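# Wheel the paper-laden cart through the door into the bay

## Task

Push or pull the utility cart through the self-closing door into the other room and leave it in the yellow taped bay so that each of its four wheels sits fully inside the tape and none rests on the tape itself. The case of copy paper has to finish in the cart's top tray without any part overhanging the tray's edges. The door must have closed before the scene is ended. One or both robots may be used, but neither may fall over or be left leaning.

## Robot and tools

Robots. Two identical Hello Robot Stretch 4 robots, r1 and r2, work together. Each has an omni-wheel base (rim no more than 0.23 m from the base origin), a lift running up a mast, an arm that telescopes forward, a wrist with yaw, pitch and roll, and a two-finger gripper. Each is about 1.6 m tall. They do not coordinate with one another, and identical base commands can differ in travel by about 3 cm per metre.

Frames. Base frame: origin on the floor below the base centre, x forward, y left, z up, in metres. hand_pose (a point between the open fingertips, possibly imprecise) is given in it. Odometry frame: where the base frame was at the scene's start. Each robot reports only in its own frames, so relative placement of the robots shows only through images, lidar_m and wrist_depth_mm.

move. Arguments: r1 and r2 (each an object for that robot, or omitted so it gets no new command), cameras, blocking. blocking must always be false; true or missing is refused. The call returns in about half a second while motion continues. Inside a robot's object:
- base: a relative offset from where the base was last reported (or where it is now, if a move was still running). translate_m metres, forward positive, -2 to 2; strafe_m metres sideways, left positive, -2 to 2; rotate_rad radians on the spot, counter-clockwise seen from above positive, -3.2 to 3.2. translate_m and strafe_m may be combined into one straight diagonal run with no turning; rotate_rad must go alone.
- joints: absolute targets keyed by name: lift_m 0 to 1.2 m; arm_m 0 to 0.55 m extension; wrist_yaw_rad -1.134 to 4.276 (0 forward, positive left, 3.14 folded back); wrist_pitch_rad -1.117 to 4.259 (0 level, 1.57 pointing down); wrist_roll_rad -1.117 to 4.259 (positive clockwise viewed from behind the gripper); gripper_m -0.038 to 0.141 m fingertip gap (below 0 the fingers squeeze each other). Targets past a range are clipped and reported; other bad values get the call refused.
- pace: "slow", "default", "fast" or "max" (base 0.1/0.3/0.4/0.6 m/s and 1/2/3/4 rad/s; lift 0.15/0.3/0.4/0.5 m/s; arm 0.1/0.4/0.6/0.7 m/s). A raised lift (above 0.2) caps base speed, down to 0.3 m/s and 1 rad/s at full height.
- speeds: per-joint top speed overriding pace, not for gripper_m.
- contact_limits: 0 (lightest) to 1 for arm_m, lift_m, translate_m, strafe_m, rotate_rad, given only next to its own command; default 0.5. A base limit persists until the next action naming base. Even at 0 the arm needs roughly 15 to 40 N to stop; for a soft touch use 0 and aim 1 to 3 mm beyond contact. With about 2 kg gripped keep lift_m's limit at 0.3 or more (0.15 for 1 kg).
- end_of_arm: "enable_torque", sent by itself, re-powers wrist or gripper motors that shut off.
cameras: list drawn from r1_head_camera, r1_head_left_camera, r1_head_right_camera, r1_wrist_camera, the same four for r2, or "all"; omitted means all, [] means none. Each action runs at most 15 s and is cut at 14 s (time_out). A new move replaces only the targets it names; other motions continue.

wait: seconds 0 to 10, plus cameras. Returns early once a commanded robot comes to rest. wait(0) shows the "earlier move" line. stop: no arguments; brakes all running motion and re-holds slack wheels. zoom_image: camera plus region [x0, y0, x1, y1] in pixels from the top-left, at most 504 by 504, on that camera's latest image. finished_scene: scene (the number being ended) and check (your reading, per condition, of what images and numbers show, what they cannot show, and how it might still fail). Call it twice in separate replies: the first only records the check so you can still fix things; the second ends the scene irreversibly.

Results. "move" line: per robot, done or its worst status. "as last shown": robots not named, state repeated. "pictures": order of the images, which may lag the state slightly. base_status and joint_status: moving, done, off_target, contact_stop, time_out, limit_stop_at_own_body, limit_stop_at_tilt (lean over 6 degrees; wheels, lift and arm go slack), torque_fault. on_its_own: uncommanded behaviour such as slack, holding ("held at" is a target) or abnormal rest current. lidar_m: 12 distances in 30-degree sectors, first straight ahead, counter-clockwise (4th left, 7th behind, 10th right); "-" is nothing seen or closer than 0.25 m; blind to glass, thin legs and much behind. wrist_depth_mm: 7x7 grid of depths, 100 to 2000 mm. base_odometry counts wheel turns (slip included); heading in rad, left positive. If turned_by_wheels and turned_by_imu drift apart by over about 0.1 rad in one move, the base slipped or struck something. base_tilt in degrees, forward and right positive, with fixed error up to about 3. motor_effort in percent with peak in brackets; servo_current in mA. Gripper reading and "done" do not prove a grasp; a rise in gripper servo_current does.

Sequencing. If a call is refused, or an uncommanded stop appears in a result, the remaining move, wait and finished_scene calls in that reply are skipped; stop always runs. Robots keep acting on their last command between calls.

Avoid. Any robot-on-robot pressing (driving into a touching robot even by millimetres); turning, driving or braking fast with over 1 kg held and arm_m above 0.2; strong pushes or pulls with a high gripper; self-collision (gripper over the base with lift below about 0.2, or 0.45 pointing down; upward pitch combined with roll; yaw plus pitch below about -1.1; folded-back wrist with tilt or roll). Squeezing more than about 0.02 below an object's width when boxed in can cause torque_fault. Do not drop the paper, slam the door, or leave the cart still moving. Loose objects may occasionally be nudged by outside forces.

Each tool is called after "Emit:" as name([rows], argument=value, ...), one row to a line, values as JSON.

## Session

Emit:
move()

Scene clock: 0.00 s.
r1.base_odometry: x=+0.000 y=+0.000 heading=+0.000
r1.turned_by_wheels: +0.000
r1.turned_by_imu: +0.000
r1.base_tilt: forward=-1.6 right=+1.3
r1.lidar_m: 0.96 1.73 2.02 2.40 3.92 1.59 0.85 0.76 0.78 0.89 0.77 0.77
r1.base_status: not commanded
r1.joint_positions: lift_m=+0.124 arm_m=+0.000 wrist_yaw_rad=+3.194 wrist_pitch_rad=+0.002 wrist_roll_rad=+0.000 gripper_m=+0.056
r1.joint_status: not commanded
r1.measured_speeds: translate_m=+0.000 strafe_m=+0.000 rotate_rad=+0.000 lift_m=+0.000 arm_m=+0.000 wrist_yaw_rad=+0.000 wrist_pitch_rad=+0.000 wrist_roll_rad=+0.000
r1.motor_effort: lift_m=+19 arm_m=-3 wheel_0=-1 wheel_1=+1 wheel_2=+0
r1.servo_current: wrist_yaw_rad=46 wrist_pitch_rad=39 wrist_roll_rad=33 gripper_m=39
r1.hand_pose: x=-0.1217 y=+0.0722 z=+0.3019 quat_wxyz=(-0.026, -0.001, +0.000, +1.000) (m; r1's base frame)
r1.wrist_depth_mm: - 135 - - - - - / - 135 135 - - - - / - 133 174 - - - - / 110 136 206 - - - - / 137 - - - - - - / - - 189 1098 196 1182 1138 / - 759 759 809 788 - 809
r2.base_odometry: x=+0.000 y=+0.000 heading=+0.000
r2.turned_by_wheels: +0.000
r2.turned_by_imu: +0.000
r2.base_tilt: forward=-0.7 right=+0.1
r2.lidar_m: 1.27 1.30 1.54 2.30 2.33 2.74 1.39 1.38 2.74 2.36 2.39 1.46
r2.base_status: not commanded
r2.joint_positions: lift_m=+0.200 arm_m=+0.000 wrist_yaw_rad=+3.211 wrist_pitch_rad=+0.001 wrist_roll_rad=+0.000 gripper_m=+0.056
r2.joint_status: not commanded
r2.measured_speeds: translate_m=+0.000 strafe_m=+0.000 rotate_rad=+0.000 lift_m=+0.000 arm_m=+0.000 wrist_yaw_rad=+0.000 wrist_pitch_rad=+0.000 wrist_roll_rad=+0.000
r2.motor_effort: lift_m=+18 arm_m=-4 wheel_0=-1 wheel_1=+1 wheel_2=+1
r2.servo_current: wrist_yaw_rad=46 wrist_pitch_rad=33 wrist_roll_rad=39 gripper_m=52
r2.hand_pose: x=-0.1228 y=+0.0671 z=+0.3779 quat_wxyz=(-0.035, -0.001, +0.000, +0.999) (m; r2's base frame)
r2.wrist_depth_mm: - - 137 - - - - / - - 137 - - - - / - 119 146 - - - - / - 141 175 - - - - / 215 - - - - - - / 204 1336 195 1281 191 1366 1205 / 200 244 946 112 - 904 904
pictures: r1_head_camera, r1_head_left_camera, r1_head_right_camera, r1_wrist_camera, r2_head_camera, r2_head_left_camera, r2_head_right_camera, r2_wrist_camera
Images, in order (width x height): r1_head_camera 420x560, r1_head_left_camera 420x672, r1_head_right_camera 420x672, r1_wrist_camera 616x392, r2_head_camera 420x560, r2_head_left_camera 420x672, r2_head_right_camera 420x672, r2_wrist_camera 616x392.

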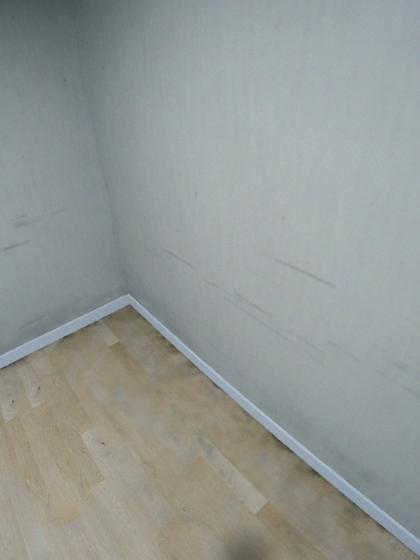

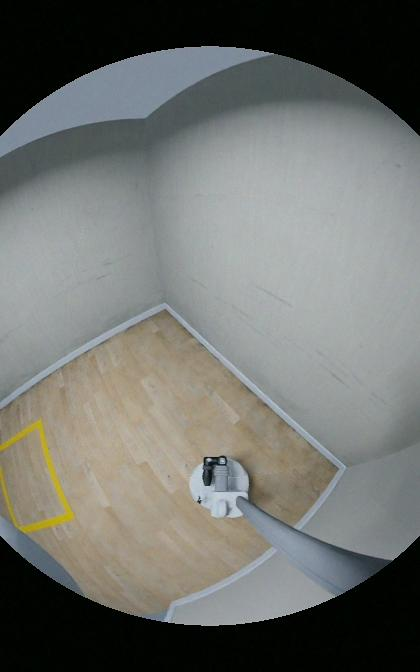

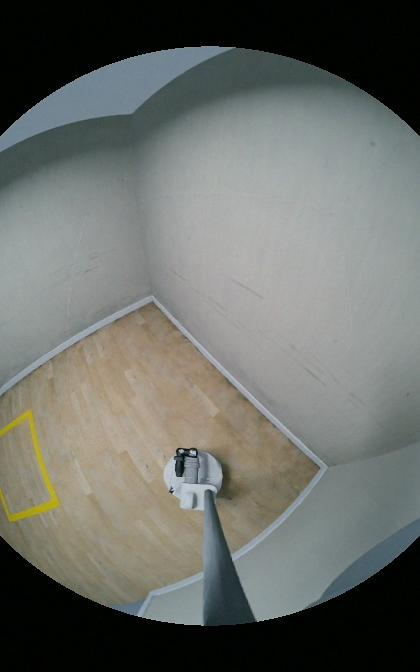

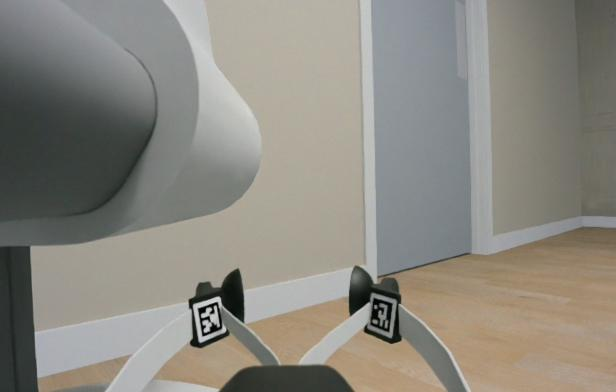

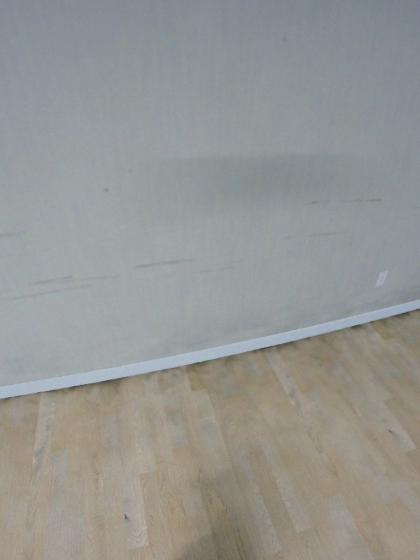

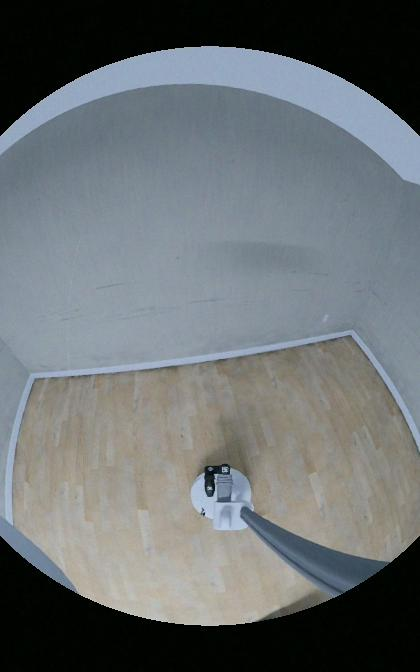

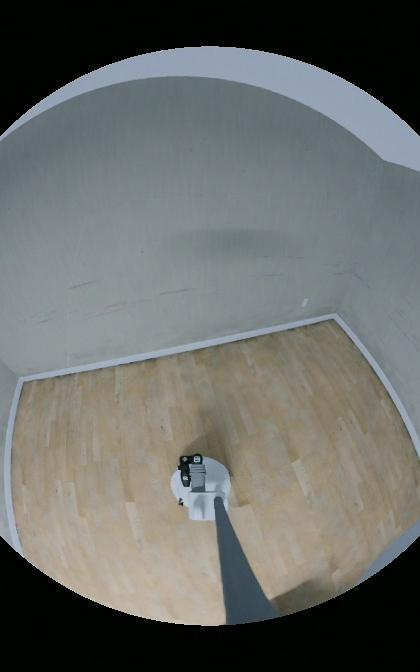

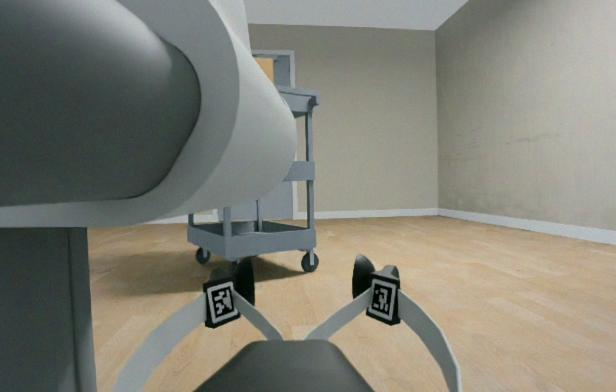

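Emit:
move(r1={"base": {"rotate_rad": 2.75}, "pace": "default"}, r2={"base": {"rotate_rad": -3.0}, "pace": "default"}, blocking=false, cameras=[])

Emit:
wait(seconds=4, cameras=[])

Emit:
wait(seconds=1)

Scene clock: 19.57 s.
move: r1 moving; r2 moving
r1.base_odometry: x=+0.000 y=+0.000 heading=+0.253
r1.turned_by_wheels: +0.253
r1.turned_by_imu: +0.253
r1.base_tilt: forward=-1.6 right=+1.3
r1.lidar_m: 1.15 2.01 2.10 2.97 2.65 1.07 0.80 0.74 0.80 0.80 0.71 0.82
r1.base_status: rotate_rad moving
r1.joint_positions: lift_m=+0.124 arm_m=+0.000 wrist_yaw_rad=+3.194 wrist_pitch_rad=+0.002 wrist_roll_rad=+0.000 gripper_m=+0.056
r1.joint_status: not commanded
r1.measured_speeds: translate_m=+0.000 strafe_m=+0.000 rotate_rad=+0.974 lift_m=+0.000 arm_m=+0.000 wrist_yaw_rad=+0.000 wrist_pitch_rad=+0.000 wrist_roll_rad=+0.000
r1.motor_effort: lift_m=+20(20) arm_m=-3(4) wheel_0=-9(9) wheel_1=-7(8) wheel_2=-6(7)
r1.servo_current: wrist_yaw_rad=52(52) wrist_pitch_rad=39(52) wrist_roll_rad=59(65) gripper_m=39(46)
r1.hand_pose: x=-0.1217 y=+0.0722 z=+0.3019 quat_wxyz=(-0.026, -0.001, +0.000, +1.000) (m; r1's base frame)
r1.wrist_depth_mm: - 135 - - - - - / - 135 135 - - - 1808 / - 132 175 - - - - / 110 136 207 - - - - / 137 - - - - - 1576 / - - 190 - 195 1160 1138 / - 159 759 809 788 - 809
r2.base_odometry: x=+0.000 y=+0.000 heading=-0.252
r2.turned_by_wheels: -0.252
r2.turned_by_imu: -0.244
r2.base_tilt: forward=-0.7 right=+0.0
r2.lidar_m: 1.32 1.25 1.38 1.98 2.31 2.40 3.55 1.38 3.26 2.40 2.37 1.76
r2.base_status: rotate_rad moving
r2.joint_positions: lift_m=+0.200 arm_m=+0.000 wrist_yaw_rad=+3.211 wrist_pitch_rad=+0.001 wrist_roll_rad=+0.000 gripper_m=+0.056
r2.joint_status: not commanded
r2.measured_speeds: translate_m=+0.001 strafe_m=+0.000 rotate_rad=-0.977 lift_m=+0.000 arm_m=+0.000 wrist_yaw_rad=+0.000 wrist_pitch_rad=+0.000 wrist_roll_rad=+0.000
r2.motor_effort: lift_m=+18(18) arm_m=-4(4) wheel_0=+9(12) wheel_1=+10(10) wheel_2=+10(11)
r2.servo_current: wrist_yaw_rad=46(52) wrist_pitch_rad=46(46) wrist_roll_rad=59(59) gripper_m=46(52)
r2.hand_pose: x=-0.1228 y=+0.0671 z=+0.3779 quat_wxyz=(-0.035, -0.001, +0.000, +0.999) (m; r2's base frame)
r2.wrist_depth_mm: - - 137 - - - - / - - 137 - - - - / - 119 146 - - - - / - 141 175 - - - - / 215 1808 - - - - - / 203 1308 196 1366 191 1397 1229 / 200 243 960 112 - 917 891
pictures: none
No camera images: "cameras" was empty.

Scene clock: 21.73 s.
earlier move: r1 done; r2 moving
r1.base_odometry: x=+0.000 y=+0.000 heading=+2.750
r1.turned_by_wheels: +2.497
r1.turned_by_imu: +2.510
r1.base_tilt: forward=-1.6 right=+1.3
r1.lidar_m: 1.23 0.82 0.74 0.75 0.82 0.75 0.78 1.04 2.03 2.07 2.66 3.91
r1.base_status: done
r1.joint_positions: lift_m=+0.124 arm_m=+0.000 wrist_yaw_rad=+3.194 wrist_pitch_rad=+0.002 wrist_roll_rad=+0.000 gripper_m=+0.056
r1.joint_status: not commanded
r1.measured_speeds: translate_m=+0.000 strafe_m=+0.000 rotate_rad=+0.000 lift_m=+0.000 arm_m=+0.000 wrist_yaw_rad=+0.000 wrist_pitch_rad=+0.000 wrist_roll_rad=+0.000
r1.motor_effort: lift_m=+19(20) arm_m=-4(4) wheel_0=-2(10) wheel_1=-2(9) wheel_2=-1(8)
r1.servo_current: wrist_yaw_rad=52(72) wrist_pitch_rad=46(52) wrist_roll_rad=59(65) gripper_m=39(46)
r1.hand_pose: x=-0.1216 y=+0.0722 z=+0.3019 quat_wxyz=(-0.026, -0.001, +0.000, +1.000) (m; r1's base frame)
r1.wrist_depth_mm: - 135 - - - - - / - 135 135 - - - - / - 132 174 - - - - / 110 136 207 - - - - / - - - - - - - / - 1118 194 - 194 - - / - 809 759 788 798 - -
r2.base_odometry: x=+0.000 y=+0.000 heading=-2.999
r2.turned_by_wheels: -2.747
r2.turned_by_imu: -2.673
r2.base_tilt: forward=-0.6 right=+0.1
r2.lidar_m: 1.37 3.64 2.49 2.34 2.00 1.36 1.27 1.30 1.76 2.29 2.36 3.10
r2.base_status: rotate_rad moving
r2.joint_positions: lift_m=+0.200 arm_m=+0.000 wrist_yaw_rad=+3.211 wrist_pitch_rad=+0.001 wrist_roll_rad=+0.000 gripper_m=+0.056
r2.joint_status: not commanded
r2.measured_speeds: translate_m=+0.000 strafe_m=+0.000 rotate_rad=+0.000 lift_m=+0.000 arm_m=+0.000 wrist_yaw_rad=+0.000 wrist_pitch_rad=+0.000 wrist_roll_rad=+0.000
r2.motor_effort: lift_m=+18(18) arm_m=-4(4) wheel_0=+0(14) wheel_1=+3(11) wheel_2=+5(11)
r2.servo_current: wrist_yaw_rad=46(65) wrist_pitch_rad=33(46) wrist_roll_rad=39(59) gripper_m=59(59)
r2.hand_pose: x=-0.1228 y=+0.0671 z=+0.3779 quat_wxyz=(-0.035, -0.001, +0.000, +0.999) (m; r2's base frame)
r2.wrist_depth_mm: - 114 137 - - - - / - 108 138 - - - - / - 120 147 236 - - - / - 141 165 - - - - / 216 - - - - - - / 204 1336 193 1205 192 1255 1205 / 202 246 960 112 - 917 878
wait: 2.17 of 4 s (r1 has come to rest)
pictures: none
No camera images: "cameras" was empty.

Scene clock: 21.83 s.
earlier move: r2 done
r1.base_odometry: x=+0.000 y=+0.000 heading=+2.750
r1.turned_by_wheels: +0.000
r1.turned_by_imu: +0.000
r1.base_tilt: forward=-1.6 right=+1.3
r1.lidar_m: 1.22 0.80 0.72 0.76 0.84 0.77 0.78 1.02 2.02 2.07 2.66 3.93
r1.base_status: done
r1.joint_positions: lift_m=+0.124 arm_m=+0.000 wrist_yaw_rad=+3.194 wrist_pitch_rad=+0.002 wrist_roll_rad=+0.000 gripper_m=+0.056
r1.joint_status: not commanded
r1.measured_speeds: translate_m=+0.000 strafe_m=+0.000 rotate_rad=+0.000 lift_m=+0.000 arm_m=+0.000 wrist_yaw_rad=+0.000 wrist_pitch_rad=+0.000 wrist_roll_rad=+0.000
r1.motor_effort: lift_m=+19(20) arm_m=-4(4) wheel_0=-2(10) wheel_1=-2(9) wheel_2=-1(8)
r1.servo_current: wrist_yaw_rad=52(72) wrist_pitch_rad=39(52) wrist_roll_rad=33(65) gripper_m=46(46)
r1.hand_pose: x=-0.1216 y=+0.0722 z=+0.3019 quat_wxyz=(-0.026, -0.001, +0.000, +1.000) (m; r1's base frame)
r1.wrist_depth_mm: - 135 - - - - - / - 135 135 - - - - / - 132 175 - - - - / 110 136 206 - - - - / - - - - - - - / - 1118 194 - 194 - - / - 820 759 798 788 - -
r2.base_odometry: x=+0.000 y=+0.000 heading=-2.999
r2.turned_by_wheels: +0.000
r2.turned_by_imu: +0.000
r2.base_tilt: forward=-0.7 right=+0.1
r2.lidar_m: 1.36 3.64 2.52 2.35 1.95 1.38 1.28 1.31 1.74 2.31 2.37 3.10
r2.base_status: done
r2.joint_positions: lift_m=+0.200 arm_m=+0.000 wrist_yaw_rad=+3.211 wrist_pitch_rad=+0.001 wrist_roll_rad=+0.000 gripper_m=+0.056
r2.joint_status: not commanded
r2.measured_speeds: translate_m=+0.000 strafe_m=+0.000 rotate_rad=+0.000 lift_m=+0.000 arm_m=+0.000 wrist_yaw_rad=+0.000 wrist_pitch_rad=+0.000 wrist_roll_rad=+0.000
r2.motor_effort: lift_m=+18(18) arm_m=-4(4) wheel_0=+3(14) wheel_1=+2(11) wheel_2=+5(11)
r2.servo_current: wrist_yaw_rad=46(65) wrist_pitch_rad=39(46) wrist_roll_rad=52(59) gripper_m=52(59)
r2.hand_pose: x=-0.1228 y=+0.0671 z=+0.3779 quat_wxyz=(-0.035, -0.001, +0.000, +0.999) (m; r2's base frame)
r2.wrist_depth_mm: - 114 137 - - - - / - 108 137 - - - - / - 120 148 234 - - - / - 141 164 - - - - / 215 - - - - - - / 203 1336 193 1205 191 1281 1205 / 202 246 960 112 - 904 891
wait: 0.10 of 1 s (r2 has come to rest)
pictures: r1_head_camera, r1_head_left_camera, r1_head_right_camera, r1_wrist_camera, r2_head_camera, r2_head_left_camera, r2_head_right_camera, r2_wrist_camera
Images, in order (width x height): r1_head_camera 420x560, r1_head_left_camera 420x672, r1_head_right_camera 420x672, r1_wrist_camera 616x392, r2_head_camera 420x560, r2_head_left_camera 420x672, r2_head_right_camera 420x672, r2_wrist_camera 616x392.

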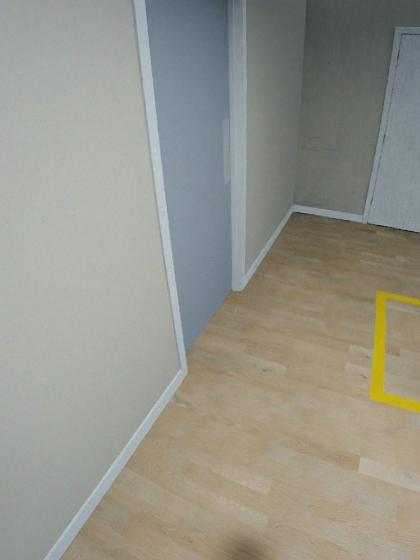

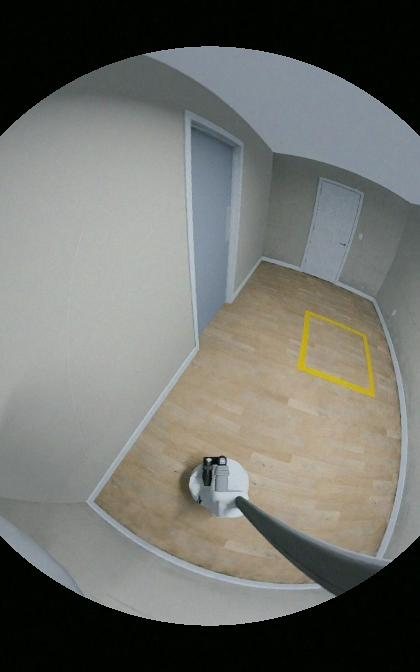

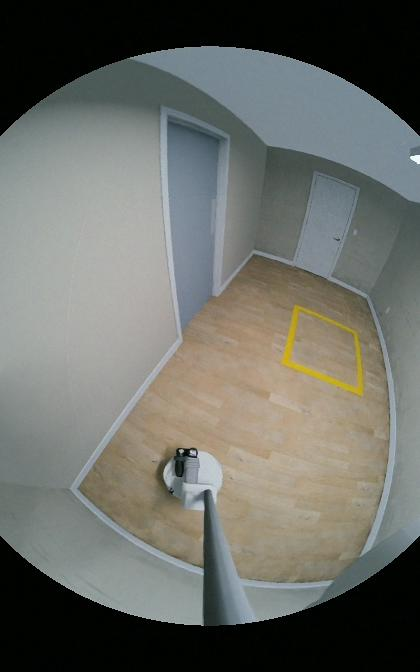

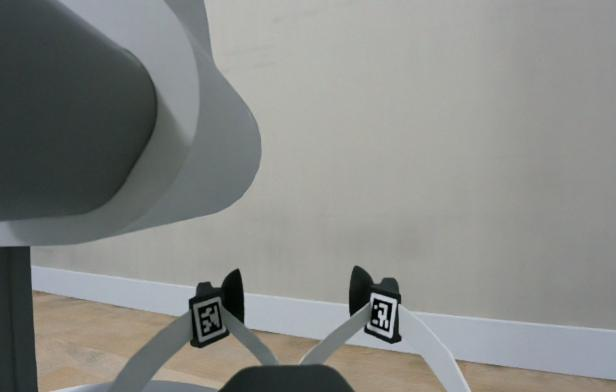

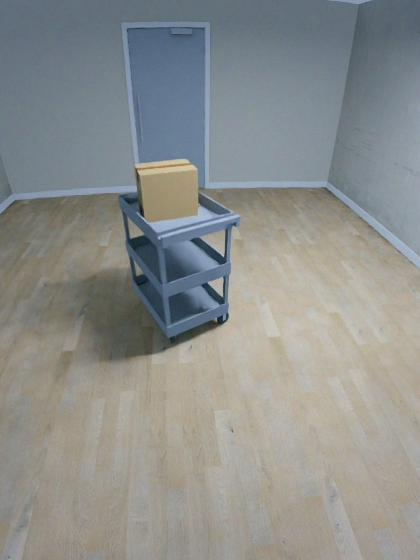

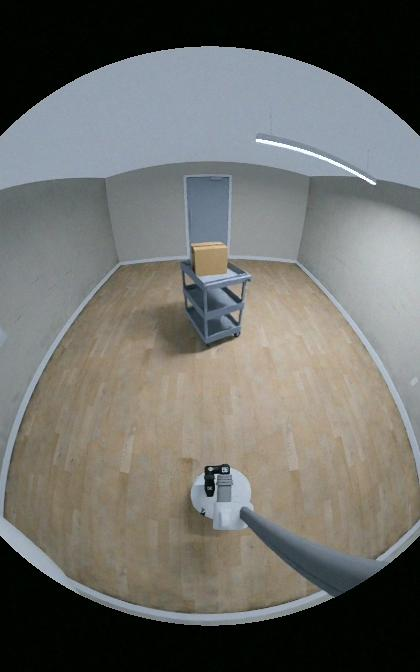

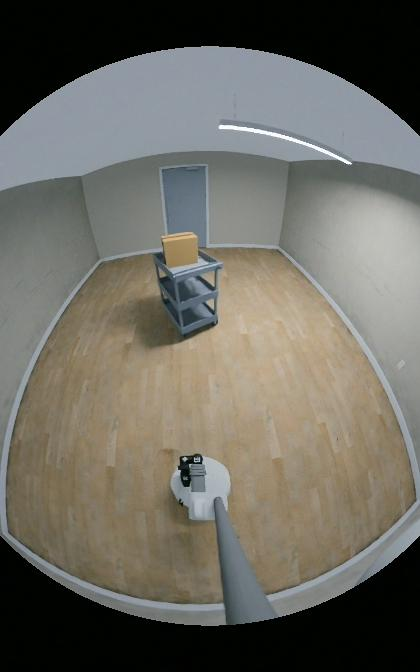

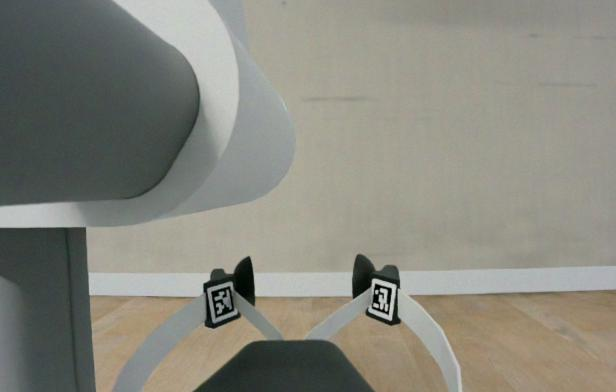

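Emit:
zoom_image(camera="r2_head_camera", region=[80, 0, 280, 360])

Emit:
zoom_image(camera="r1_head_camera", region=[100, 0, 420, 420])

Scaled by 1.400 from the camera's 420x560 image, which has a finer 1200x1600 frame.

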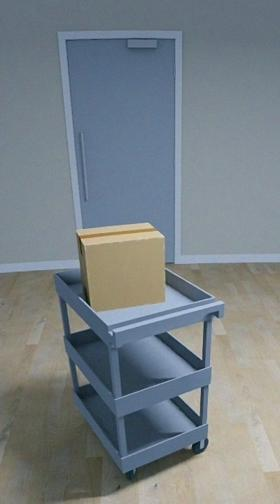

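Scaled by 1.200 from the camera's 420x560 image, which has a finer 600x800 frame.

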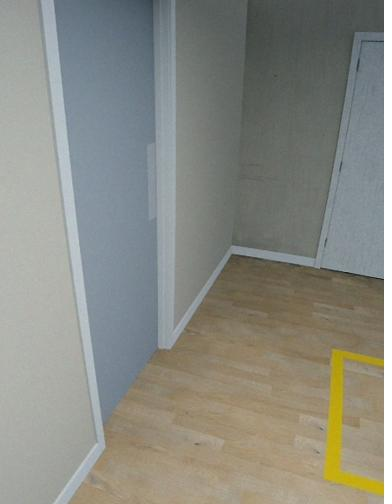

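Emit:
zoom_image(camera="r2_head_camera", region=[110, 140, 250, 350])

Scaled by 2.400 from the camera's 420x560 image, which has a finer 1200x1600 frame.

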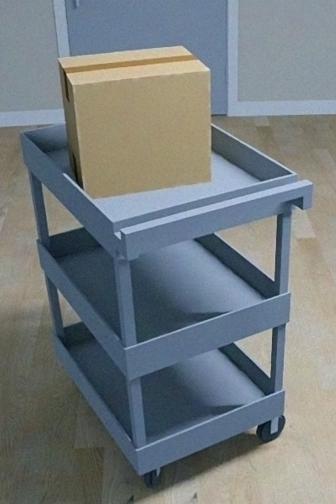

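Emit:
move(r1={"base": {"rotate_rad": 1.143}, "joints": {"lift_m": 0.22}, "pace": "default"}, r2={"base": {"rotate_rad": 0.126}, "joints": {"lift_m": 0.686, "wrist_yaw_rad": 0.0, "gripper_m": 0.08}, "pace": "default"}, blocking=false, cameras=[])

Emit:
wait(seconds=1.2, cameras=["r1_head_camera", "r2_head_camera"])

Scene clock: 152.07 s.
move: r1 moving; r2 moving
r1.base_odometry: x=+0.000 y=+0.000 heading=+3.003
r1.turned_by_wheels: +0.253
r1.turned_by_imu: +0.254
r1.base_tilt: forward=-1.6 right=+1.3
r1.lidar_m: 0.94 0.74 0.74 0.82 0.76 0.74 0.87 1.39 2.00 2.24 3.43 2.14
r1.base_status: rotate_rad moving
r1.joint_positions: lift_m=+0.162 arm_m=+0.000 wrist_yaw_rad=+3.194 wrist_pitch_rad=+0.002 wrist_roll_rad=+0.000 gripper_m=+0.056
r1.joint_status: lift_m moving
r1.measured_speeds: translate_m=+0.000 strafe_m=+0.000 rotate_rad=+0.975 lift_m=+0.146 arm_m=+0.000 wrist_yaw_rad=+0.000 wrist_pitch_rad=+0.000 wrist_roll_rad=+0.000
r1.motor_effort: lift_m=+25(28) arm_m=-4(4) wheel_0=-9(9) wheel_1=-4(8) wheel_2=-8(8)
r1.servo_current: wrist_yaw_rad=46(59) wrist_pitch_rad=39(52) wrist_roll_rad=39(59) gripper_m=46(46)
r1.hand_pose: x=-0.1216 y=+0.0722 z=+0.3395 quat_wxyz=(-0.026, -0.001, +0.000, +1.000) (m; r1's base frame)
r1.wrist_depth_mm: - 135 - - - - - / - 135 135 - - - - / - 132 175 - - - - / 110 136 207 - - - - / 137 - - - - - - / 1336 1308 193 - 194 - - / - 820 820 866 809 - -
r2.base_odometry: x=+0.000 y=+0.000 heading=-2.874
r2.turned_by_wheels: +0.125
r2.turned_by_imu: +0.122
r2.base_tilt: forward=-0.7 right=+0.0
r2.lidar_m: 1.38 3.22 2.43 2.35 1.73 1.32 1.28 1.38 1.99 2.30 2.44 1.57
r2.base_status: rotate_rad moving
r2.joint_positions: lift_m=+0.238 arm_m=+0.000 wrist_yaw_rad=+2.650 wrist_pitch_rad=+0.001 wrist_roll_rad=+0.000 gripper_m=+0.073
r2.joint_status: lift_m moving; wrist_yaw_rad moving; gripper_m moving
r2.measured_speeds: translate_m=+0.000 strafe_m=+0.000 rotate_rad=+0.035 lift_m=+0.146 arm_m=+0.000 wrist_yaw_rad=-1.733 wrist_pitch_rad=+0.000 wrist_roll_rad=+0.000
r2.motor_effort: lift_m=+24(24) arm_m=-4(4) wheel_0=-4(11) wheel_1=-2(8) wheel_2=-5(9)
r2.servo_current: wrist_yaw_rad=111(143) wrist_pitch_rad=39(46) wrist_roll_rad=26(52) gripper_m=78(98)
r2.hand_pose: x=-0.0421 y=+0.2132 z=+0.4157 quat_wxyz=(+0.243, +0.000, +0.000, +0.970) (m; r2's base frame)
r2.wrist_depth_mm: - - - - - - - / 183 - - - - - - / 201 - - - - - - / 229 - - - - - - / - - - - - - - / - 1281 191 1281 190 1499 1281 / 1025 976 1042 112 991 931 960
pictures: none
No camera images: "cameras" was empty.

Scene clock: 153.27 s.
earlier move: r1 moving; r2 moving
r1.base_odometry: x=+0.000 y=+0.000 heading=-2.391
r1.turned_by_wheels: +0.889
r1.turned_by_imu: +0.894
r1.base_tilt: forward=-1.6 right=+1.3
r1.lidar_m: 0.73 0.76 0.80 0.77 0.80 1.13 2.01 2.12 2.85 3.17 1.11 0.80
r1.base_status: rotate_rad moving
r1.joint_positions: lift_m=+0.220 arm_m=+0.000 wrist_yaw_rad=+3.194 wrist_pitch_rad=+0.002 wrist_roll_rad=+0.000 gripper_m=+0.056
r1.joint_status: all done
r1.measured_speeds: translate_m=+0.000 strafe_m=+0.000 rotate_rad=+0.000 lift_m=+0.000 arm_m=+0.000 wrist_yaw_rad=+0.000 wrist_pitch_rad=+0.000 wrist_roll_rad=+0.000
r1.motor_effort: lift_m=+24(28) arm_m=-4(4) wheel_0=-6(10) wheel_1=-2(8) wheel_2=-1(8)
r1.servo_current: wrist_yaw_rad=39(65) wrist_pitch_rad=46(52) wrist_roll_rad=39(65) gripper_m=39(46)
r1.hand_pose: x=-0.1216 y=+0.0722 z=+0.3972 quat_wxyz=(-0.026, -0.001, +0.000, +1.000) (m; r1's base frame)
r1.wrist_depth_mm: - 135 - - - - - / - 135 146 - - - - / - 132 174 - - - - / 110 136 223 - - - - / 137 - - - - - - / 1576 1537 197 1537 196 1430 - / - 960 960 167 991 1042 976
r2.base_odometry: x=+0.000 y=+0.000 heading=-2.874
r2.turned_by_wheels: +0.000
r2.turned_by_imu: +0.000
r2.base_tilt: forward=-0.7 right=+0.1
r2.lidar_m: 1.37 3.20 2.44 2.35 1.73 1.32 1.27 1.37 1.96 2.31 2.46 1.59
r2.base_status: done
r2.joint_positions: lift_m=+0.560 arm_m=+0.000 wrist_yaw_rad=+0.566 wrist_pitch_rad=+0.001 wrist_roll_rad=+0.000 gripper_m=+0.080
r2.joint_status: lift_m moving; wrist_yaw_rad moving; the others done
r2.measured_speeds: translate_m=+0.000 strafe_m=+0.000 rotate_rad=+0.000 lift_m=+0.280 arm_m=+0.000 wrist_yaw_rad=-1.736 wrist_pitch_rad=+0.000 wrist_roll_rad=+0.000
r2.motor_effort: lift_m=+22(26) arm_m=-4(4) wheel_0=-4(11) wheel_1=-4(8) wheel_2=-6(9)
r2.servo_current: wrist_yaw_rad=98(163) wrist_pitch_rad=39(46) wrist_roll_rad=46(59) gripper_m=52(98)
r2.hand_pose: x=+0.4612 y=+0.0809 z=+0.7378 quat_wxyz=(+0.960, +0.000, +0.000, +0.279) (m; r2's base frame)
r2.wrist_depth_mm: - - - - - - - / - - - - - - - / - - - - - - 1182 / - - - - - - - / - - - - - - - / - - 197 - 198 - - / 1708 1661 1756 112 1708 1576 -
wait: 1.20 s; no rest
pictures: r1_head_camera, r2_head_camera
Images, in order (width x height): r1_head_camera 420x560, r2_head_camera 420x560.

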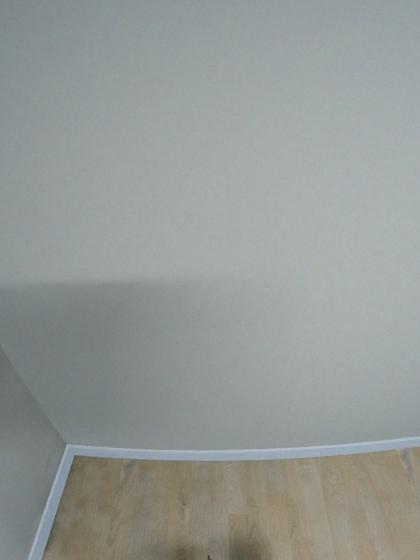

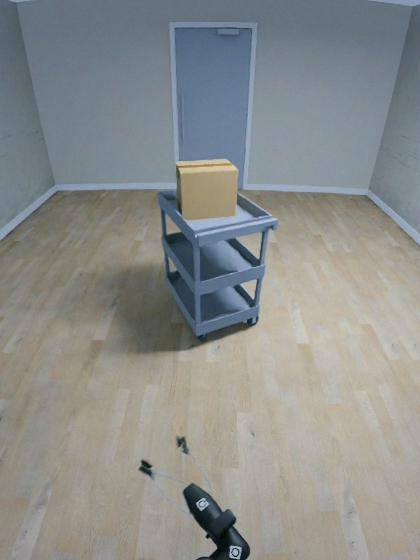

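Emit:
zoom_image(camera="r2_head_camera", region=[140, 140, 300, 350])

Emit:
move(r1={"base": {"translate_m": -0.3, "strafe_m": -1.64}, "pace": "default"}, r2={"joints": {"wrist_roll_rad": 1.57}}, blocking=false, cameras=["r2_head_camera"])

Scaled by 2.400 from the camera's 420x560 image, which has a finer 1200x1600 frame.

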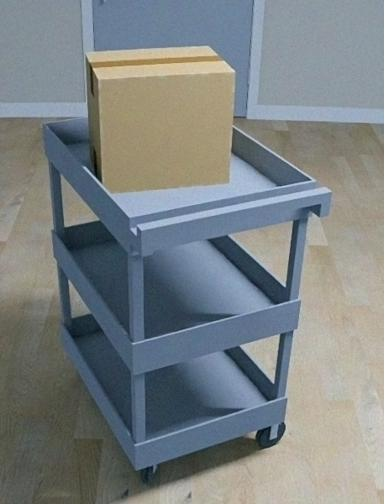

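Scene clock: 162.60 s.
earlier move: r1 done; r2 done
move: r1 moving; r2 moving
r1.base_odometry: x=-0.018 y=+0.028 heading=-2.391
r1.turned_by_wheels: +0.000
r1.turned_by_imu: +0.000
r1.base_tilt: forward=-1.6 right=+1.2
r1.lidar_m: 0.75 0.80 0.84 0.78 0.83 1.14 2.00 2.10 2.87 3.14 1.11 0.80
r1.base_status: translate_m moving; strafe_m moving
r1.joint_positions: lift_m=+0.220 arm_m=+0.000 wrist_yaw_rad=+3.194 wrist_pitch_rad=+0.002 wrist_roll_rad=+0.000 gripper_m=+0.056
r1.joint_status: not commanded
r1.measured_speeds: translate_m=-0.023 strafe_m=-0.128 rotate_rad=-0.004 lift_m=+0.000 arm_m=+0.000 wrist_yaw_rad=+0.000 wrist_pitch_rad=+0.000 wrist_roll_rad=+0.000
r1.motor_effort: lift_m=+24(24) arm_m=-4(4) wheel_0=+8(10) wheel_1=-11(11) wheel_2=+4(4)
r1.servo_current: wrist_yaw_rad=46(52) wrist_pitch_rad=39(46) wrist_roll_rad=46(65) gripper_m=39(46)
r1.hand_pose: x=-0.1216 y=+0.0722 z=+0.3972 quat_wxyz=(-0.026, -0.001, +0.000, +1.000) (m; r1's base frame)
r1.wrist_depth_mm: - 135 - - - - - / - 135 146 - - - - / - 133 174 - - - - / 110 136 223 - - - - / 137 - - - - 1983 - / 1576 1576 197 1537 196 1430 - / - 976 960 167 991 1042 976
r2.base_odometry: x=+0.000 y=+0.000 heading=-2.874
r2.turned_by_wheels: +0.000
r2.turned_by_imu: +0.001
r2.base_tilt: forward=-0.7 right=+0.0
r2.lidar_m: 1.37 3.23 2.43 2.35 1.72 1.33 1.28 1.38 1.99 2.29 2.42 1.61
r2.base_status: not commanded
r2.joint_positions: lift_m=+0.686 arm_m=+0.000 wrist_yaw_rad=+0.003 wrist_pitch_rad=+0.001 wrist_roll_rad=+0.588 gripper_m=+0.080
r2.joint_status: wrist_roll_rad moving; the others done
r2.measured_speeds: translate_m=+0.000 strafe_m=+0.000 rotate_rad=+0.000 lift_m=+0.000 arm_m=+0.000 wrist_yaw_rad=+0.000 wrist_pitch_rad=+0.000 wrist_roll_rad=+1.820
r2.motor_effort: lift_m=+21(21) arm_m=-4(5) wheel_0=-4(4) wheel_1=-4(4) wheel_2=-5(6)
r2.servo_current: wrist_yaw_rad=52(52) wrist_pitch_rad=46(46) wrist_roll_rad=91(124) gripper_m=52(59)
r2.hand_pose: x=+0.4596 y=-0.0866 z=+0.8636 quat_wxyz=(+0.957, +0.290, +0.001, +0.001) (m; r2's base frame)
r2.wrist_depth_mm: - - - - - - - / - - - - - - - / - - - - - - - / - - - 1499 - - - / - - - - 1336 - 1708 / - - 198 - 195 1618 1366 / - - - 112 - 1397 1160
pictures: r2_head_camera
Images, in order (width x height): r2_head_camera 420x560.

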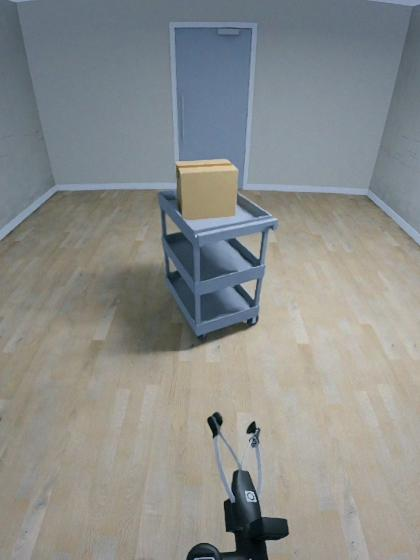

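Emit:
move(r2={"base": {"translate_m": 0.93, "strafe_m": -0.045}, "pace": "default", "contact_limits": {"strafe_m": 0.2}}, blocking=false, cameras=[])

Emit:
wait(seconds=5, cameras=["r1_head_camera", "r2_head_camera", "r2_wrist_camera"])

Scene clock: 178.50 s.
earlier move: r1 done; r2 done
move: r2 moving
r1.base_odometry: x=-0.899 y=+1.404 heading=-2.391
r1.turned_by_wheels: +0.000
r1.turned_by_imu: -0.011
r1.base_tilt: forward=-1.6 right=+1.3
r1.lidar_m: 1.13 1.19 1.52 2.39 2.45 1.75 1.68 1.75 2.39 2.28 1.60 1.12
r1.base_status: done
r1.joint_positions: lift_m=+0.220 arm_m=+0.000 wrist_yaw_rad=+3.194 wrist_pitch_rad=+0.002 wrist_roll_rad=+0.000 gripper_m=+0.056
r1.joint_status: not commanded
r1.measured_speeds: translate_m=+0.000 strafe_m=+0.000 rotate_rad=+0.000 lift_m=+0.000 arm_m=+0.000 wrist_yaw_rad=+0.000 wrist_pitch_rad=+0.000 wrist_roll_rad=+0.000
r1.motor_effort: lift_m=+23(23) arm_m=-4(4) wheel_0=+3(3) wheel_1=-1(1) wheel_2=+1(1)
r1.servo_current: wrist_yaw_rad=46(65) wrist_pitch_rad=39(52) wrist_roll_rad=52(59) gripper_m=46(46)
r1.hand_pose: x=-0.1216 y=+0.0722 z=+0.3972 quat_wxyz=(-0.026, -0.001, +0.000, +1.000) (m; r1's base frame)
r1.wrist_depth_mm: - 135 - - - - - / - 135 141 - - - - / - 133 164 - - - - / 110 136 198 - - - - / - - - - - - - / - 1537 193 1499 195 1464 1430 / - 960 960 167 931 1060 1008
r2.base_odometry: x=-0.031 y=-0.007 heading=-2.874
r2.turned_by_wheels: +0.000
r2.turned_by_imu: +0.001
r2.base_tilt: forward=-0.7 right=+0.1
r2.lidar_m: 1.33 3.22 2.41 2.36 1.79 1.32 1.33 1.40 2.02 2.31 2.48 1.55
r2.base_status: translate_m moving; strafe_m moving
r2.joint_positions: lift_m=+0.686 arm_m=+0.000 wrist_yaw_rad=+0.003 wrist_pitch_rad=+0.001 wrist_roll_rad=+1.568 gripper_m=+0.080
r2.joint_status: all done
r2.measured_speeds: translate_m=+0.123 strafe_m=-0.004 rotate_rad=+0.002 lift_m=+0.000 arm_m=+0.000 wrist_yaw_rad=+0.000 wrist_pitch_rad=+0.000 wrist_roll_rad=+0.000
r2.motor_effort: lift_m=+21(21) arm_m=-4(4) wheel_0=+8(9) wheel_1=+7(8) wheel_2=-12(13)
r2.servo_current: wrist_yaw_rad=46(59) wrist_pitch_rad=46(46) wrist_roll_rad=39(52) gripper_m=52(59)
r2.contact_limits: strafe_m 0.2
r2.hand_pose: x=+0.4596 y=-0.0866 z=+0.8636 quat_wxyz=(+0.708, +0.706, +0.001, +0.001) (m; r2's base frame)
r2.wrist_depth_mm: - - - - - 1756 1229 / - - - - - 1756 1229 / - - - - - 1430 1205 / - - - 1499 1983 1308 1229 / - - - - 1464 1661 1229 / - - 198 - 196 1708 1229 / - - - 112 - 1921 1255
pictures: none
No camera images: "cameras" was empty.

Scene clock: 182.60 s.
earlier move: r2 done
r1.base_odometry: x=-0.899 y=+1.404 heading=-2.391
r1.turned_by_wheels: +0.000
r1.turned_by_imu: +0.000
r1.base_tilt: forward=-1.6 right=+1.3
r1.lidar_m: 1.14 1.18 1.52 2.40 2.46 1.77 1.69 1.77 2.38 2.31 1.60 1.14
r1.base_status: done
r1.joint_positions: lift_m=+0.220 arm_m=+0.000 wrist_yaw_rad=+3.194 wrist_pitch_rad=+0.002 wrist_roll_rad=+0.000 gripper_m=+0.056
r1.joint_status: not commanded
r1.measured_speeds: translate_m=+0.000 strafe_m=+0.000 rotate_rad=+0.000 lift_m=+0.000 arm_m=+0.000 wrist_yaw_rad=+0.000 wrist_pitch_rad=+0.000 wrist_roll_rad=+0.000
r1.motor_effort: lift_m=+23(23) arm_m=-4(4) wheel_0=+2(3) wheel_1=+0(1) wheel_2=+1(1)
r1.servo_current: wrist_yaw_rad=59(65) wrist_pitch_rad=46(52) wrist_roll_rad=39(72) gripper_m=39(52)
r1.hand_pose: x=-0.1216 y=+0.0722 z=+0.3972 quat_wxyz=(-0.026, -0.001, +0.000, +1.000) (m; r1's base frame)
r1.wrist_depth_mm: - 135 - - - - - / - 135 141 - - - - / - 133 164 - - - - / 110 136 198 - - - - / - - - - - - - / - 1576 194 1499 195 1464 1430 / - 976 976 167 946 1042 1025
r2.base_odometry: x=-0.909 y=-0.202 heading=-2.874
r2.turned_by_wheels: +0.000
r2.turned_by_imu: +0.002
r2.base_tilt: forward=-0.7 right=+0.1
r2.lidar_m: 0.43 3.18 2.42 2.35 2.49 2.26 2.22 2.36 2.35 2.33 2.49 0.56
r2.base_status: done
r2.joint_positions: lift_m=+0.686 arm_m=+0.000 wrist_yaw_rad=+0.003 wrist_pitch_rad=+0.001 wrist_roll_rad=+1.568 gripper_m=+0.080
r2.joint_status: all done
r2.measured_speeds: translate_m=+0.000 strafe_m=+0.000 rotate_rad=+0.000 lift_m=+0.000 arm_m=+0.000 wrist_yaw_rad=+0.000 wrist_pitch_rad=+0.000 wrist_roll_rad=+0.000
r2.motor_effort: lift_m=+21(21) arm_m=-4(5) wheel_0=+4(12) wheel_1=+4(8) wheel_2=-3(14)
r2.servo_current: wrist_yaw_rad=39(72) wrist_pitch_rad=39(52) wrist_roll_rad=46(65) gripper_m=59(59)
r2.contact_limits: strafe_m 0.2
r2.hand_pose: x=+0.4596 y=-0.0866 z=+0.8636 quat_wxyz=(+0.708, +0.706, +0.001, +0.001) (m; r2's base frame)
r2.wrist_depth_mm: - - - 439 - 1808 - / - - - 404 - - - / - - - 377 - - - / - - 591 357 373 - - / - - 580 340 345 - - / - - 199 272 197 - - / - - 559 112 - - -
wait: 4.10 of 5 s (r2 has come to rest)
pictures: r1_head_camera, r2_head_camera, r2_wrist_camera
Images, in order (width x height): r1_head_camera 420x560, r2_head_camera 420x560, r2_wrist_camera 616x392.

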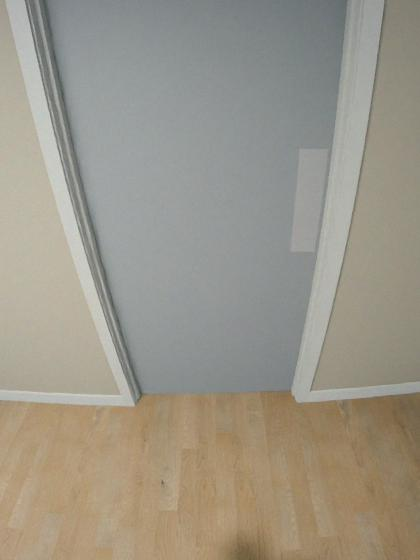

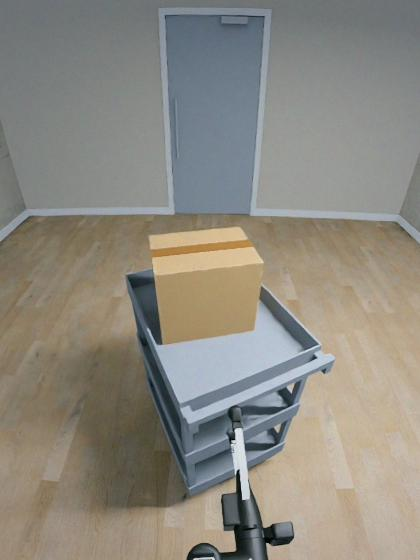

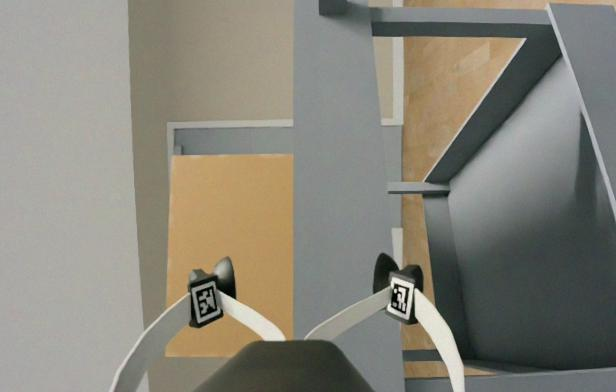

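Emit:
zoom_image(camera="r2_head_camera", region=[120, 220, 350, 500])

Emit:
zoom_image(camera="r2_wrist_camera", region=[150, 80, 600, 392])

Scaled by 1.800 from the camera's 420x560 image, which has a finer 1200x1600 frame.

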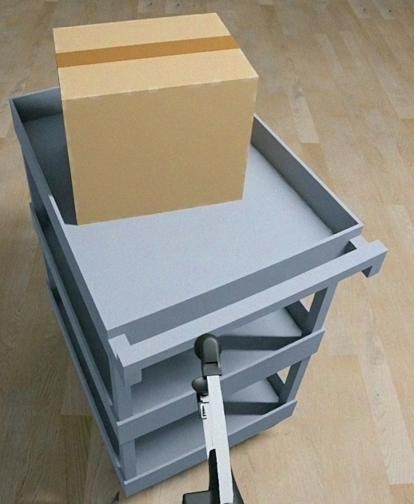

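Scaled by 1.120.

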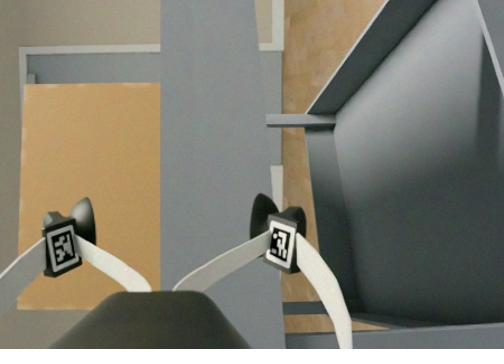

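Emit:
move(r2={"base": {"translate_m": 0.12, "strafe_m": -0.05}, "pace": "slow", "contact_limits": {"strafe_m": 0.2}}, r1={"base": {"translate_m": 0.82, "strafe_m": -0.17}, "pace": "default", "contact_limits": {"strafe_m": 0.3}}, blocking=false, cameras=[])

Emit:
wait(seconds=4, cameras=["r2_head_camera", "r2_wrist_camera"])

Scene clock: 214.83 s.
move: r1 moving; r2 moving
r1.base_odometry: x=-0.927 y=+1.387 heading=-2.391
r1.turned_by_wheels: +0.000
r1.turned_by_imu: +0.000
r1.base_tilt: forward=-1.6 right=+1.3
r1.lidar_m: 1.10 1.16 1.49 2.37 2.50 1.80 1.70 1.78 2.39 2.29 1.54 1.11
r1.base_status: translate_m moving; strafe_m moving
r1.joint_positions: lift_m=+0.220 arm_m=+0.000 wrist_yaw_rad=+3.194 wrist_pitch_rad=+0.002 wrist_roll_rad=+0.000 gripper_m=+0.056
r1.joint_status: not commanded
r1.measured_speeds: translate_m=+0.122 strafe_m=-0.025 rotate_rad=-0.003 lift_m=+0.000 arm_m=+0.000 wrist_yaw_rad=+0.000 wrist_pitch_rad=+0.000 wrist_roll_rad=+0.000
r1.motor_effort: lift_m=+23(23) arm_m=-4(4) wheel_0=+8(10) wheel_1=+2(5) wheel_2=-9(9)
r1.servo_current: wrist_yaw_rad=46(59) wrist_pitch_rad=52(52) wrist_roll_rad=46(52) gripper_m=39(46)
r1.contact_limits: strafe_m 0.3
r1.hand_pose: x=-0.1216 y=+0.0722 z=+0.3972 quat_wxyz=(-0.026, -0.001, +0.000, +1.000) (m; r1's base frame)
r1.wrist_depth_mm: - 135 - - - - - / - 135 141 - - - - / - 133 164 - - - - / 110 135 197 - - - - / - - - - - - - / - 1537 193 1499 195 1499 1397 / - 960 960 167 946 1060 1008
r2.base_odometry: x=-0.922 y=-0.201 heading=-2.874
r2.turned_by_wheels: +0.000
r2.turned_by_imu: +0.001
r2.base_tilt: forward=-0.6 right=+0.0
r2.lidar_m: 0.44 3.20 2.44 2.32 2.49 2.28 2.24 2.36 2.36 2.32 2.47 0.53
r2.base_status: translate_m moving; strafe_m moving
r2.joint_positions: lift_m=+0.686 arm_m=+0.000 wrist_yaw_rad=+0.003 wrist_pitch_rad=+0.001 wrist_roll_rad=+1.568 gripper_m=+0.080
r2.joint_status: not commanded
r2.measured_speeds: translate_m=+0.048 strafe_m=-0.020 rotate_rad=+0.001 lift_m=+0.000 arm_m=+0.000 wrist_yaw_rad=+0.000 wrist_pitch_rad=+0.000 wrist_roll_rad=+0.000
r2.motor_effort: lift_m=+21(21) arm_m=-4(4) wheel_0=+3(11) wheel_1=+6(7) wheel_2=-9(9)
r2.servo_current: wrist_yaw_rad=46(52) wrist_pitch_rad=39(46) wrist_roll_rad=52(52) gripper_m=46(52)
r2.contact_limits: strafe_m 0.2
r2.hand_pose: x=+0.4596 y=-0.0866 z=+0.8636 quat_wxyz=(+0.708, +0.706, +0.001, +0.001) (m; r2's base frame)
r2.wrist_depth_mm: - - - 424 - 1808 - / - - - 392 - 1983 - / - - - 370 - - - / - - 585 347 357 - - / - - 564 327 338 - - / - - 199 264 196 - - / - - 544 112 - - -
pictures: none
No camera images: "cameras" was empty.

Scene clock: 216.83 s.
earlier move: r1 moving; r2 done
r1.base_odometry: x=-1.390 y=+1.105 heading=-2.391
r1.turned_by_wheels: +0.000
r1.turned_by_imu: +0.000
r1.base_tilt: forward=-1.6 right=+1.3
r1.lidar_m: 0.54 0.61 0.80 1.96 2.62 2.36 2.25 2.36 2.28 2.18 0.80 0.57
r1.base_status: translate_m moving; strafe_m moving
r1.joint_positions: lift_m=+0.220 arm_m=+0.000 wrist_yaw_rad=+3.194 wrist_pitch_rad=+0.002 wrist_roll_rad=+0.000 gripper_m=+0.056
r1.joint_status: not commanded
r1.measured_speeds: translate_m=+0.293 strafe_m=-0.062 rotate_rad=-0.001 lift_m=+0.000 arm_m=+0.000 wrist_yaw_rad=+0.000 wrist_pitch_rad=+0.000 wrist_roll_rad=+0.000
r1.motor_effort: lift_m=+23(23) arm_m=-4(4) wheel_0=+6(11) wheel_1=+4(7) wheel_2=-5(10)
r1.servo_current: wrist_yaw_rad=46(65) wrist_pitch_rad=33(52) wrist_roll_rad=52(59) gripper_m=39(46)
r1.contact_limits: strafe_m 0.3
r1.hand_pose: x=-0.1216 y=+0.0722 z=+0.3972 quat_wxyz=(-0.026, -0.001, +0.000, +1.000) (m; r1's base frame)
r1.wrist_depth_mm: - 135 - - - - - / - 135 140 - - - - / - 133 163 - - - - / 110 136 208 - - - - / 226 - - - - - - / - 1537 196 1537 196 1464 1430 / - 960 960 167 - 1060 1025
r2.base_odometry: x=-1.037 y=-0.186 heading=-2.874
r2.turned_by_wheels: +0.000
r2.turned_by_imu: +0.000
r2.base_tilt: forward=-0.7 right=+0.1
r2.lidar_m: 0.35 0.50 2.49 2.38 2.55 2.41 2.33 2.49 2.36 2.27 2.42 0.45
r2.base_status: done
r2.joint_positions: lift_m=+0.686 arm_m=+0.000 wrist_yaw_rad=+0.000 wrist_pitch_rad=+0.001 wrist_roll_rad=+1.568 gripper_m=+0.080
r2.joint_status: not commanded
r2.measured_speeds: translate_m=+0.000 strafe_m=+0.000 rotate_rad=+0.000 lift_m=+0.000 arm_m=+0.000 wrist_yaw_rad=+0.000 wrist_pitch_rad=+0.000 wrist_roll_rad=+0.000
r2.motor_effort: lift_m=+21(21) arm_m=-4(4) wheel_0=+5(11) wheel_1=+6(7) wheel_2=-9(11)
r2.servo_current: wrist_yaw_rad=39(59) wrist_pitch_rad=39(46) wrist_roll_rad=33(65) gripper_m=52(59)
r2.contact_limits: strafe_m 0.2
r2.hand_pose: x=+0.4594 y=-0.0873 z=+0.8636 quat_wxyz=(+0.708, +0.706, +0.001, +0.000) (m; r2's base frame)
r2.wrist_depth_mm: - - - 324 338 349 347 / - - - 303 309 1756 - / - - - 282 289 1921 - / - - 484 263 268 - - / - - 473 251 254 - - / - - 199 183 199 - - / - 455 452 112 229 - -
wait: 2.00 of 4 s (r2 has come to rest)
pictures: r2_head_camera, r2_wrist_camera
Images, in order (width x height): r2_head_camera 420x560, r2_wrist_camera 616x392.

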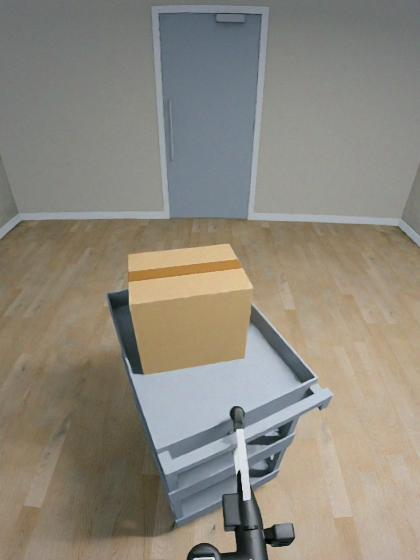

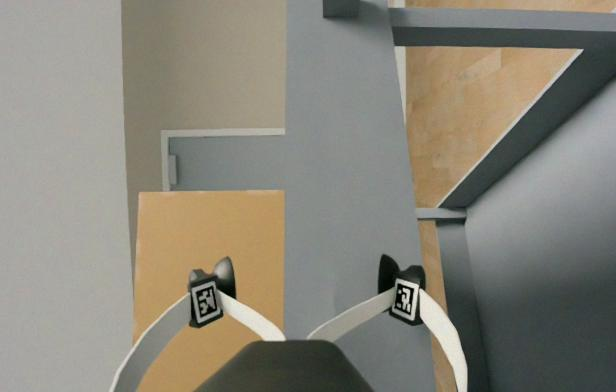

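Emit:
zoom_image(camera="r2_head_camera", region=[130, 0, 290, 250])

Emit:
move(r1={"base": {"translate_m": 0.45, "strafe_m": 0.0}, "pace": "slow", "contact_limits": {"strafe_m": 0.4}}, r2={"joints": {"gripper_m": -0.019}}, blocking=false, cameras=[])

Emit:
wait(seconds=3, cameras=["r2_wrist_camera"])

Scaled by 2.016 from the camera's 420x560 image, which has a finer 1200x1600 frame.

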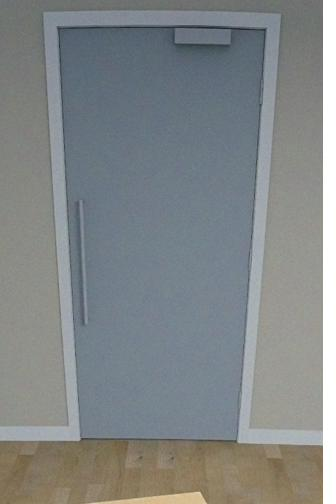

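Scene clock: 227.77 s.
earlier move: r1 done
move: r1 moving; r2 moving
r1.base_odometry: x=-1.624 y=+0.960 heading=-2.390
r1.turned_by_wheels: +0.000
r1.turned_by_imu: +0.000
r1.base_tilt: forward=-1.6 right=+1.3
r1.lidar_m: 0.31 0.33 0.46 1.00 2.65 2.65 2.55 2.62 2.21 1.18 0.37 0.32
r1.base_status: translate_m moving; strafe_m moving
r1.joint_positions: lift_m=+0.220 arm_m=+0.000 wrist_yaw_rad=+3.194 wrist_pitch_rad=+0.002 wrist_roll_rad=+0.000 gripper_m=+0.056
r1.joint_status: not commanded
r1.measured_speeds: translate_m=+0.049 strafe_m=+0.000 rotate_rad=+0.000 lift_m=+0.000 arm_m=+0.000 wrist_yaw_rad=+0.000 wrist_pitch_rad=+0.000 wrist_roll_rad=+0.000
r1.motor_effort: lift_m=+23(23) arm_m=-4(4) wheel_0=+5(6) wheel_1=+5(5) wheel_2=-5(7)
r1.servo_current: wrist_yaw_rad=39(52) wrist_pitch_rad=33(46) wrist_roll_rad=65(65) gripper_m=39(46)
r1.contact_limits: strafe_m 0.4
r1.hand_pose: x=-0.1216 y=+0.0722 z=+0.3972 quat_wxyz=(-0.026, -0.001, +0.000, +1.000) (m; r1's base frame)
r1.wrist_depth_mm: - 135 - - - - - / - 135 142 - - - - / - 134 177 - - - - / 109 136 216 - - - - / 227 - - - - - - / 1537 1537 196 1537 196 1464 1430 / - 1025 917 167 1025 1042 1025
r2.base_odometry: x=-1.037 y=-0.186 heading=-2.874
r2.turned_by_wheels: +0.000
r2.turned_by_imu: +0.001
r2.base_tilt: forward=-0.7 right=+0.1
r2.lidar_m: 0.34 0.47 2.47 2.37 2.55 2.40 2.33 2.50 2.36 2.27 2.44 0.48
r2.base_status: not commanded
r2.joint_positions: lift_m=+0.686 arm_m=+0.000 wrist_yaw_rad=+0.000 wrist_pitch_rad=+0.001 wrist_roll_rad=+1.568 gripper_m=+0.062
r2.joint_status: gripper_m moving
r2.measured_speeds: translate_m=+0.000 strafe_m=+0.000 rotate_rad=+0.000 lift_m=+0.000 arm_m=+0.000 wrist_yaw_rad=-0.002 wrist_pitch_rad=+0.000 wrist_roll_rad=+0.000
r2.motor_effort: lift_m=+21(21) arm_m=-4(5) wheel_0=+5(6) wheel_1=+5(6) wheel_2=-9(9)
r2.servo_current: wrist_yaw_rad=52(52) wrist_pitch_rad=39(39) wrist_roll_rad=33(52) gripper_m=111(117)
r2.contact_limits: strafe_m 0.2
r2.hand_pose: x=+0.4593 y=-0.0875 z=+0.8636 quat_wxyz=(+0.708, +0.706, +0.000, +0.000) (m; r2's base frame)
r2.wrist_depth_mm: - - - 325 338 351 349 / - - - 300 314 1756 - / - - - 224 291 1983 - / - - 484 207 270 - - / - - 477 195 255 - - / - - 191 185 192 - - / - 452 452 112 229 - -
pictures: none
No camera images: "cameras" was empty.

Scene clock: 228.97 s.
earlier move: r1 moving; r2 done
r1.base_odometry: x=-1.703 y=+0.887 heading=-2.390
r1.turned_by_wheels: +0.000
r1.turned_by_imu: +0.000
r1.base_tilt: forward=-1.6 right=+1.3
r1.lidar_m: 0.25 0.25 0.31 0.70 2.70 2.74 2.66 2.73 2.23 0.70 0.25 0.25
r1.base_status: translate_m moving; strafe_m moving
r1.joint_positions: lift_m=+0.220 arm_m=+0.000 wrist_yaw_rad=+3.194 wrist_pitch_rad=+0.002 wrist_roll_rad=+0.000 gripper_m=+0.056
r1.joint_status: not commanded
r1.measured_speeds: translate_m=+0.100 strafe_m=+0.001 rotate_rad=-0.001 lift_m=+0.000 arm_m=+0.000 wrist_yaw_rad=+0.000 wrist_pitch_rad=+0.000 wrist_roll_rad=+0.000
r1.motor_effort: lift_m=+23(23) arm_m=-4(4) wheel_0=+3(7) wheel_1=+3(7) wheel_2=-3(7)
r1.servo_current: wrist_yaw_rad=46(59) wrist_pitch_rad=46(46) wrist_roll_rad=52(65) gripper_m=33(46)
r1.contact_limits: strafe_m 0.4
r1.hand_pose: x=-0.1216 y=+0.0722 z=+0.3972 quat_wxyz=(-0.026, -0.001, +0.000, +1.000) (m; r1's base frame)
r1.wrist_depth_mm: - 135 - - - - - / - 135 142 - - - - / - 134 177 - - - - / 109 135 216 - - - - / 227 - - - - - - / 1576 1576 197 1537 195 1464 1397 / - 960 904 156 946 1042 1025
r2.base_odometry: x=-1.037 y=-0.186 heading=-2.873
r2.turned_by_wheels: +0.000
r2.turned_by_imu: +0.001
r2.base_tilt: forward=-0.7 right=+0.0
r2.lidar_m: 0.32 0.45 2.47 2.36 2.56 2.38 2.33 2.52 2.34 2.28 2.45 0.46
r2.base_status: not commanded
r2.joint_positions: lift_m=+0.686 arm_m=+0.000 wrist_yaw_rad=+0.000 wrist_pitch_rad=+0.001 wrist_roll_rad=+1.569 gripper_m=-0.017
r2.joint_status: all done
r2.measured_speeds: translate_m=+0.000 strafe_m=+0.000 rotate_rad=+0.000 lift_m=+0.000 arm_m=+0.000 wrist_yaw_rad=+0.000 wrist_pitch_rad=+0.000 wrist_roll_rad=+0.000
r2.motor_effort: lift_m=+21(21) arm_m=-4(5) wheel_0=+4(6) wheel_1=+4(6) wheel_2=-2(9)
r2.servo_current: wrist_yaw_rad=46(59) wrist_pitch_rad=33(46) wrist_roll_rad=46(59) gripper_m=130(228)
r2.contact_limits: strafe_m 0.2
r2.hand_pose: x=+0.4593 y=-0.0874 z=+0.8636 quat_wxyz=(+0.708, +0.706, +0.000, +0.000) (m; r2's base frame)
r2.wrist_depth_mm: - - - 312 319 1430 1138 / - - - 224 294 1708 - / - - - 210 274 - - / - - 469 196 258 - - / - - 466 188 245 - - / - 459 186 176 182 - - / - - 445 112 223 - -
wait: 1.20 of 3 s (r2 has come to rest)
pictures: r2_wrist_camera
Images, in order (width x height): r2_wrist_camera 616x392.

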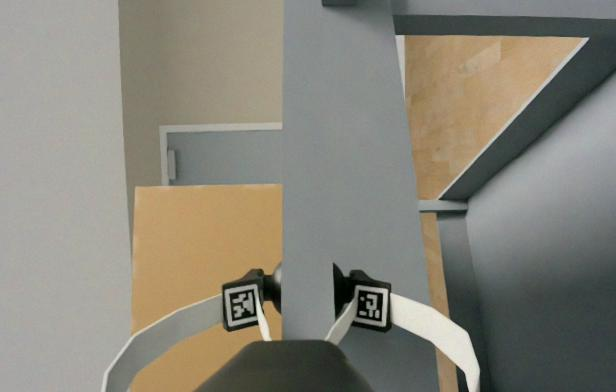

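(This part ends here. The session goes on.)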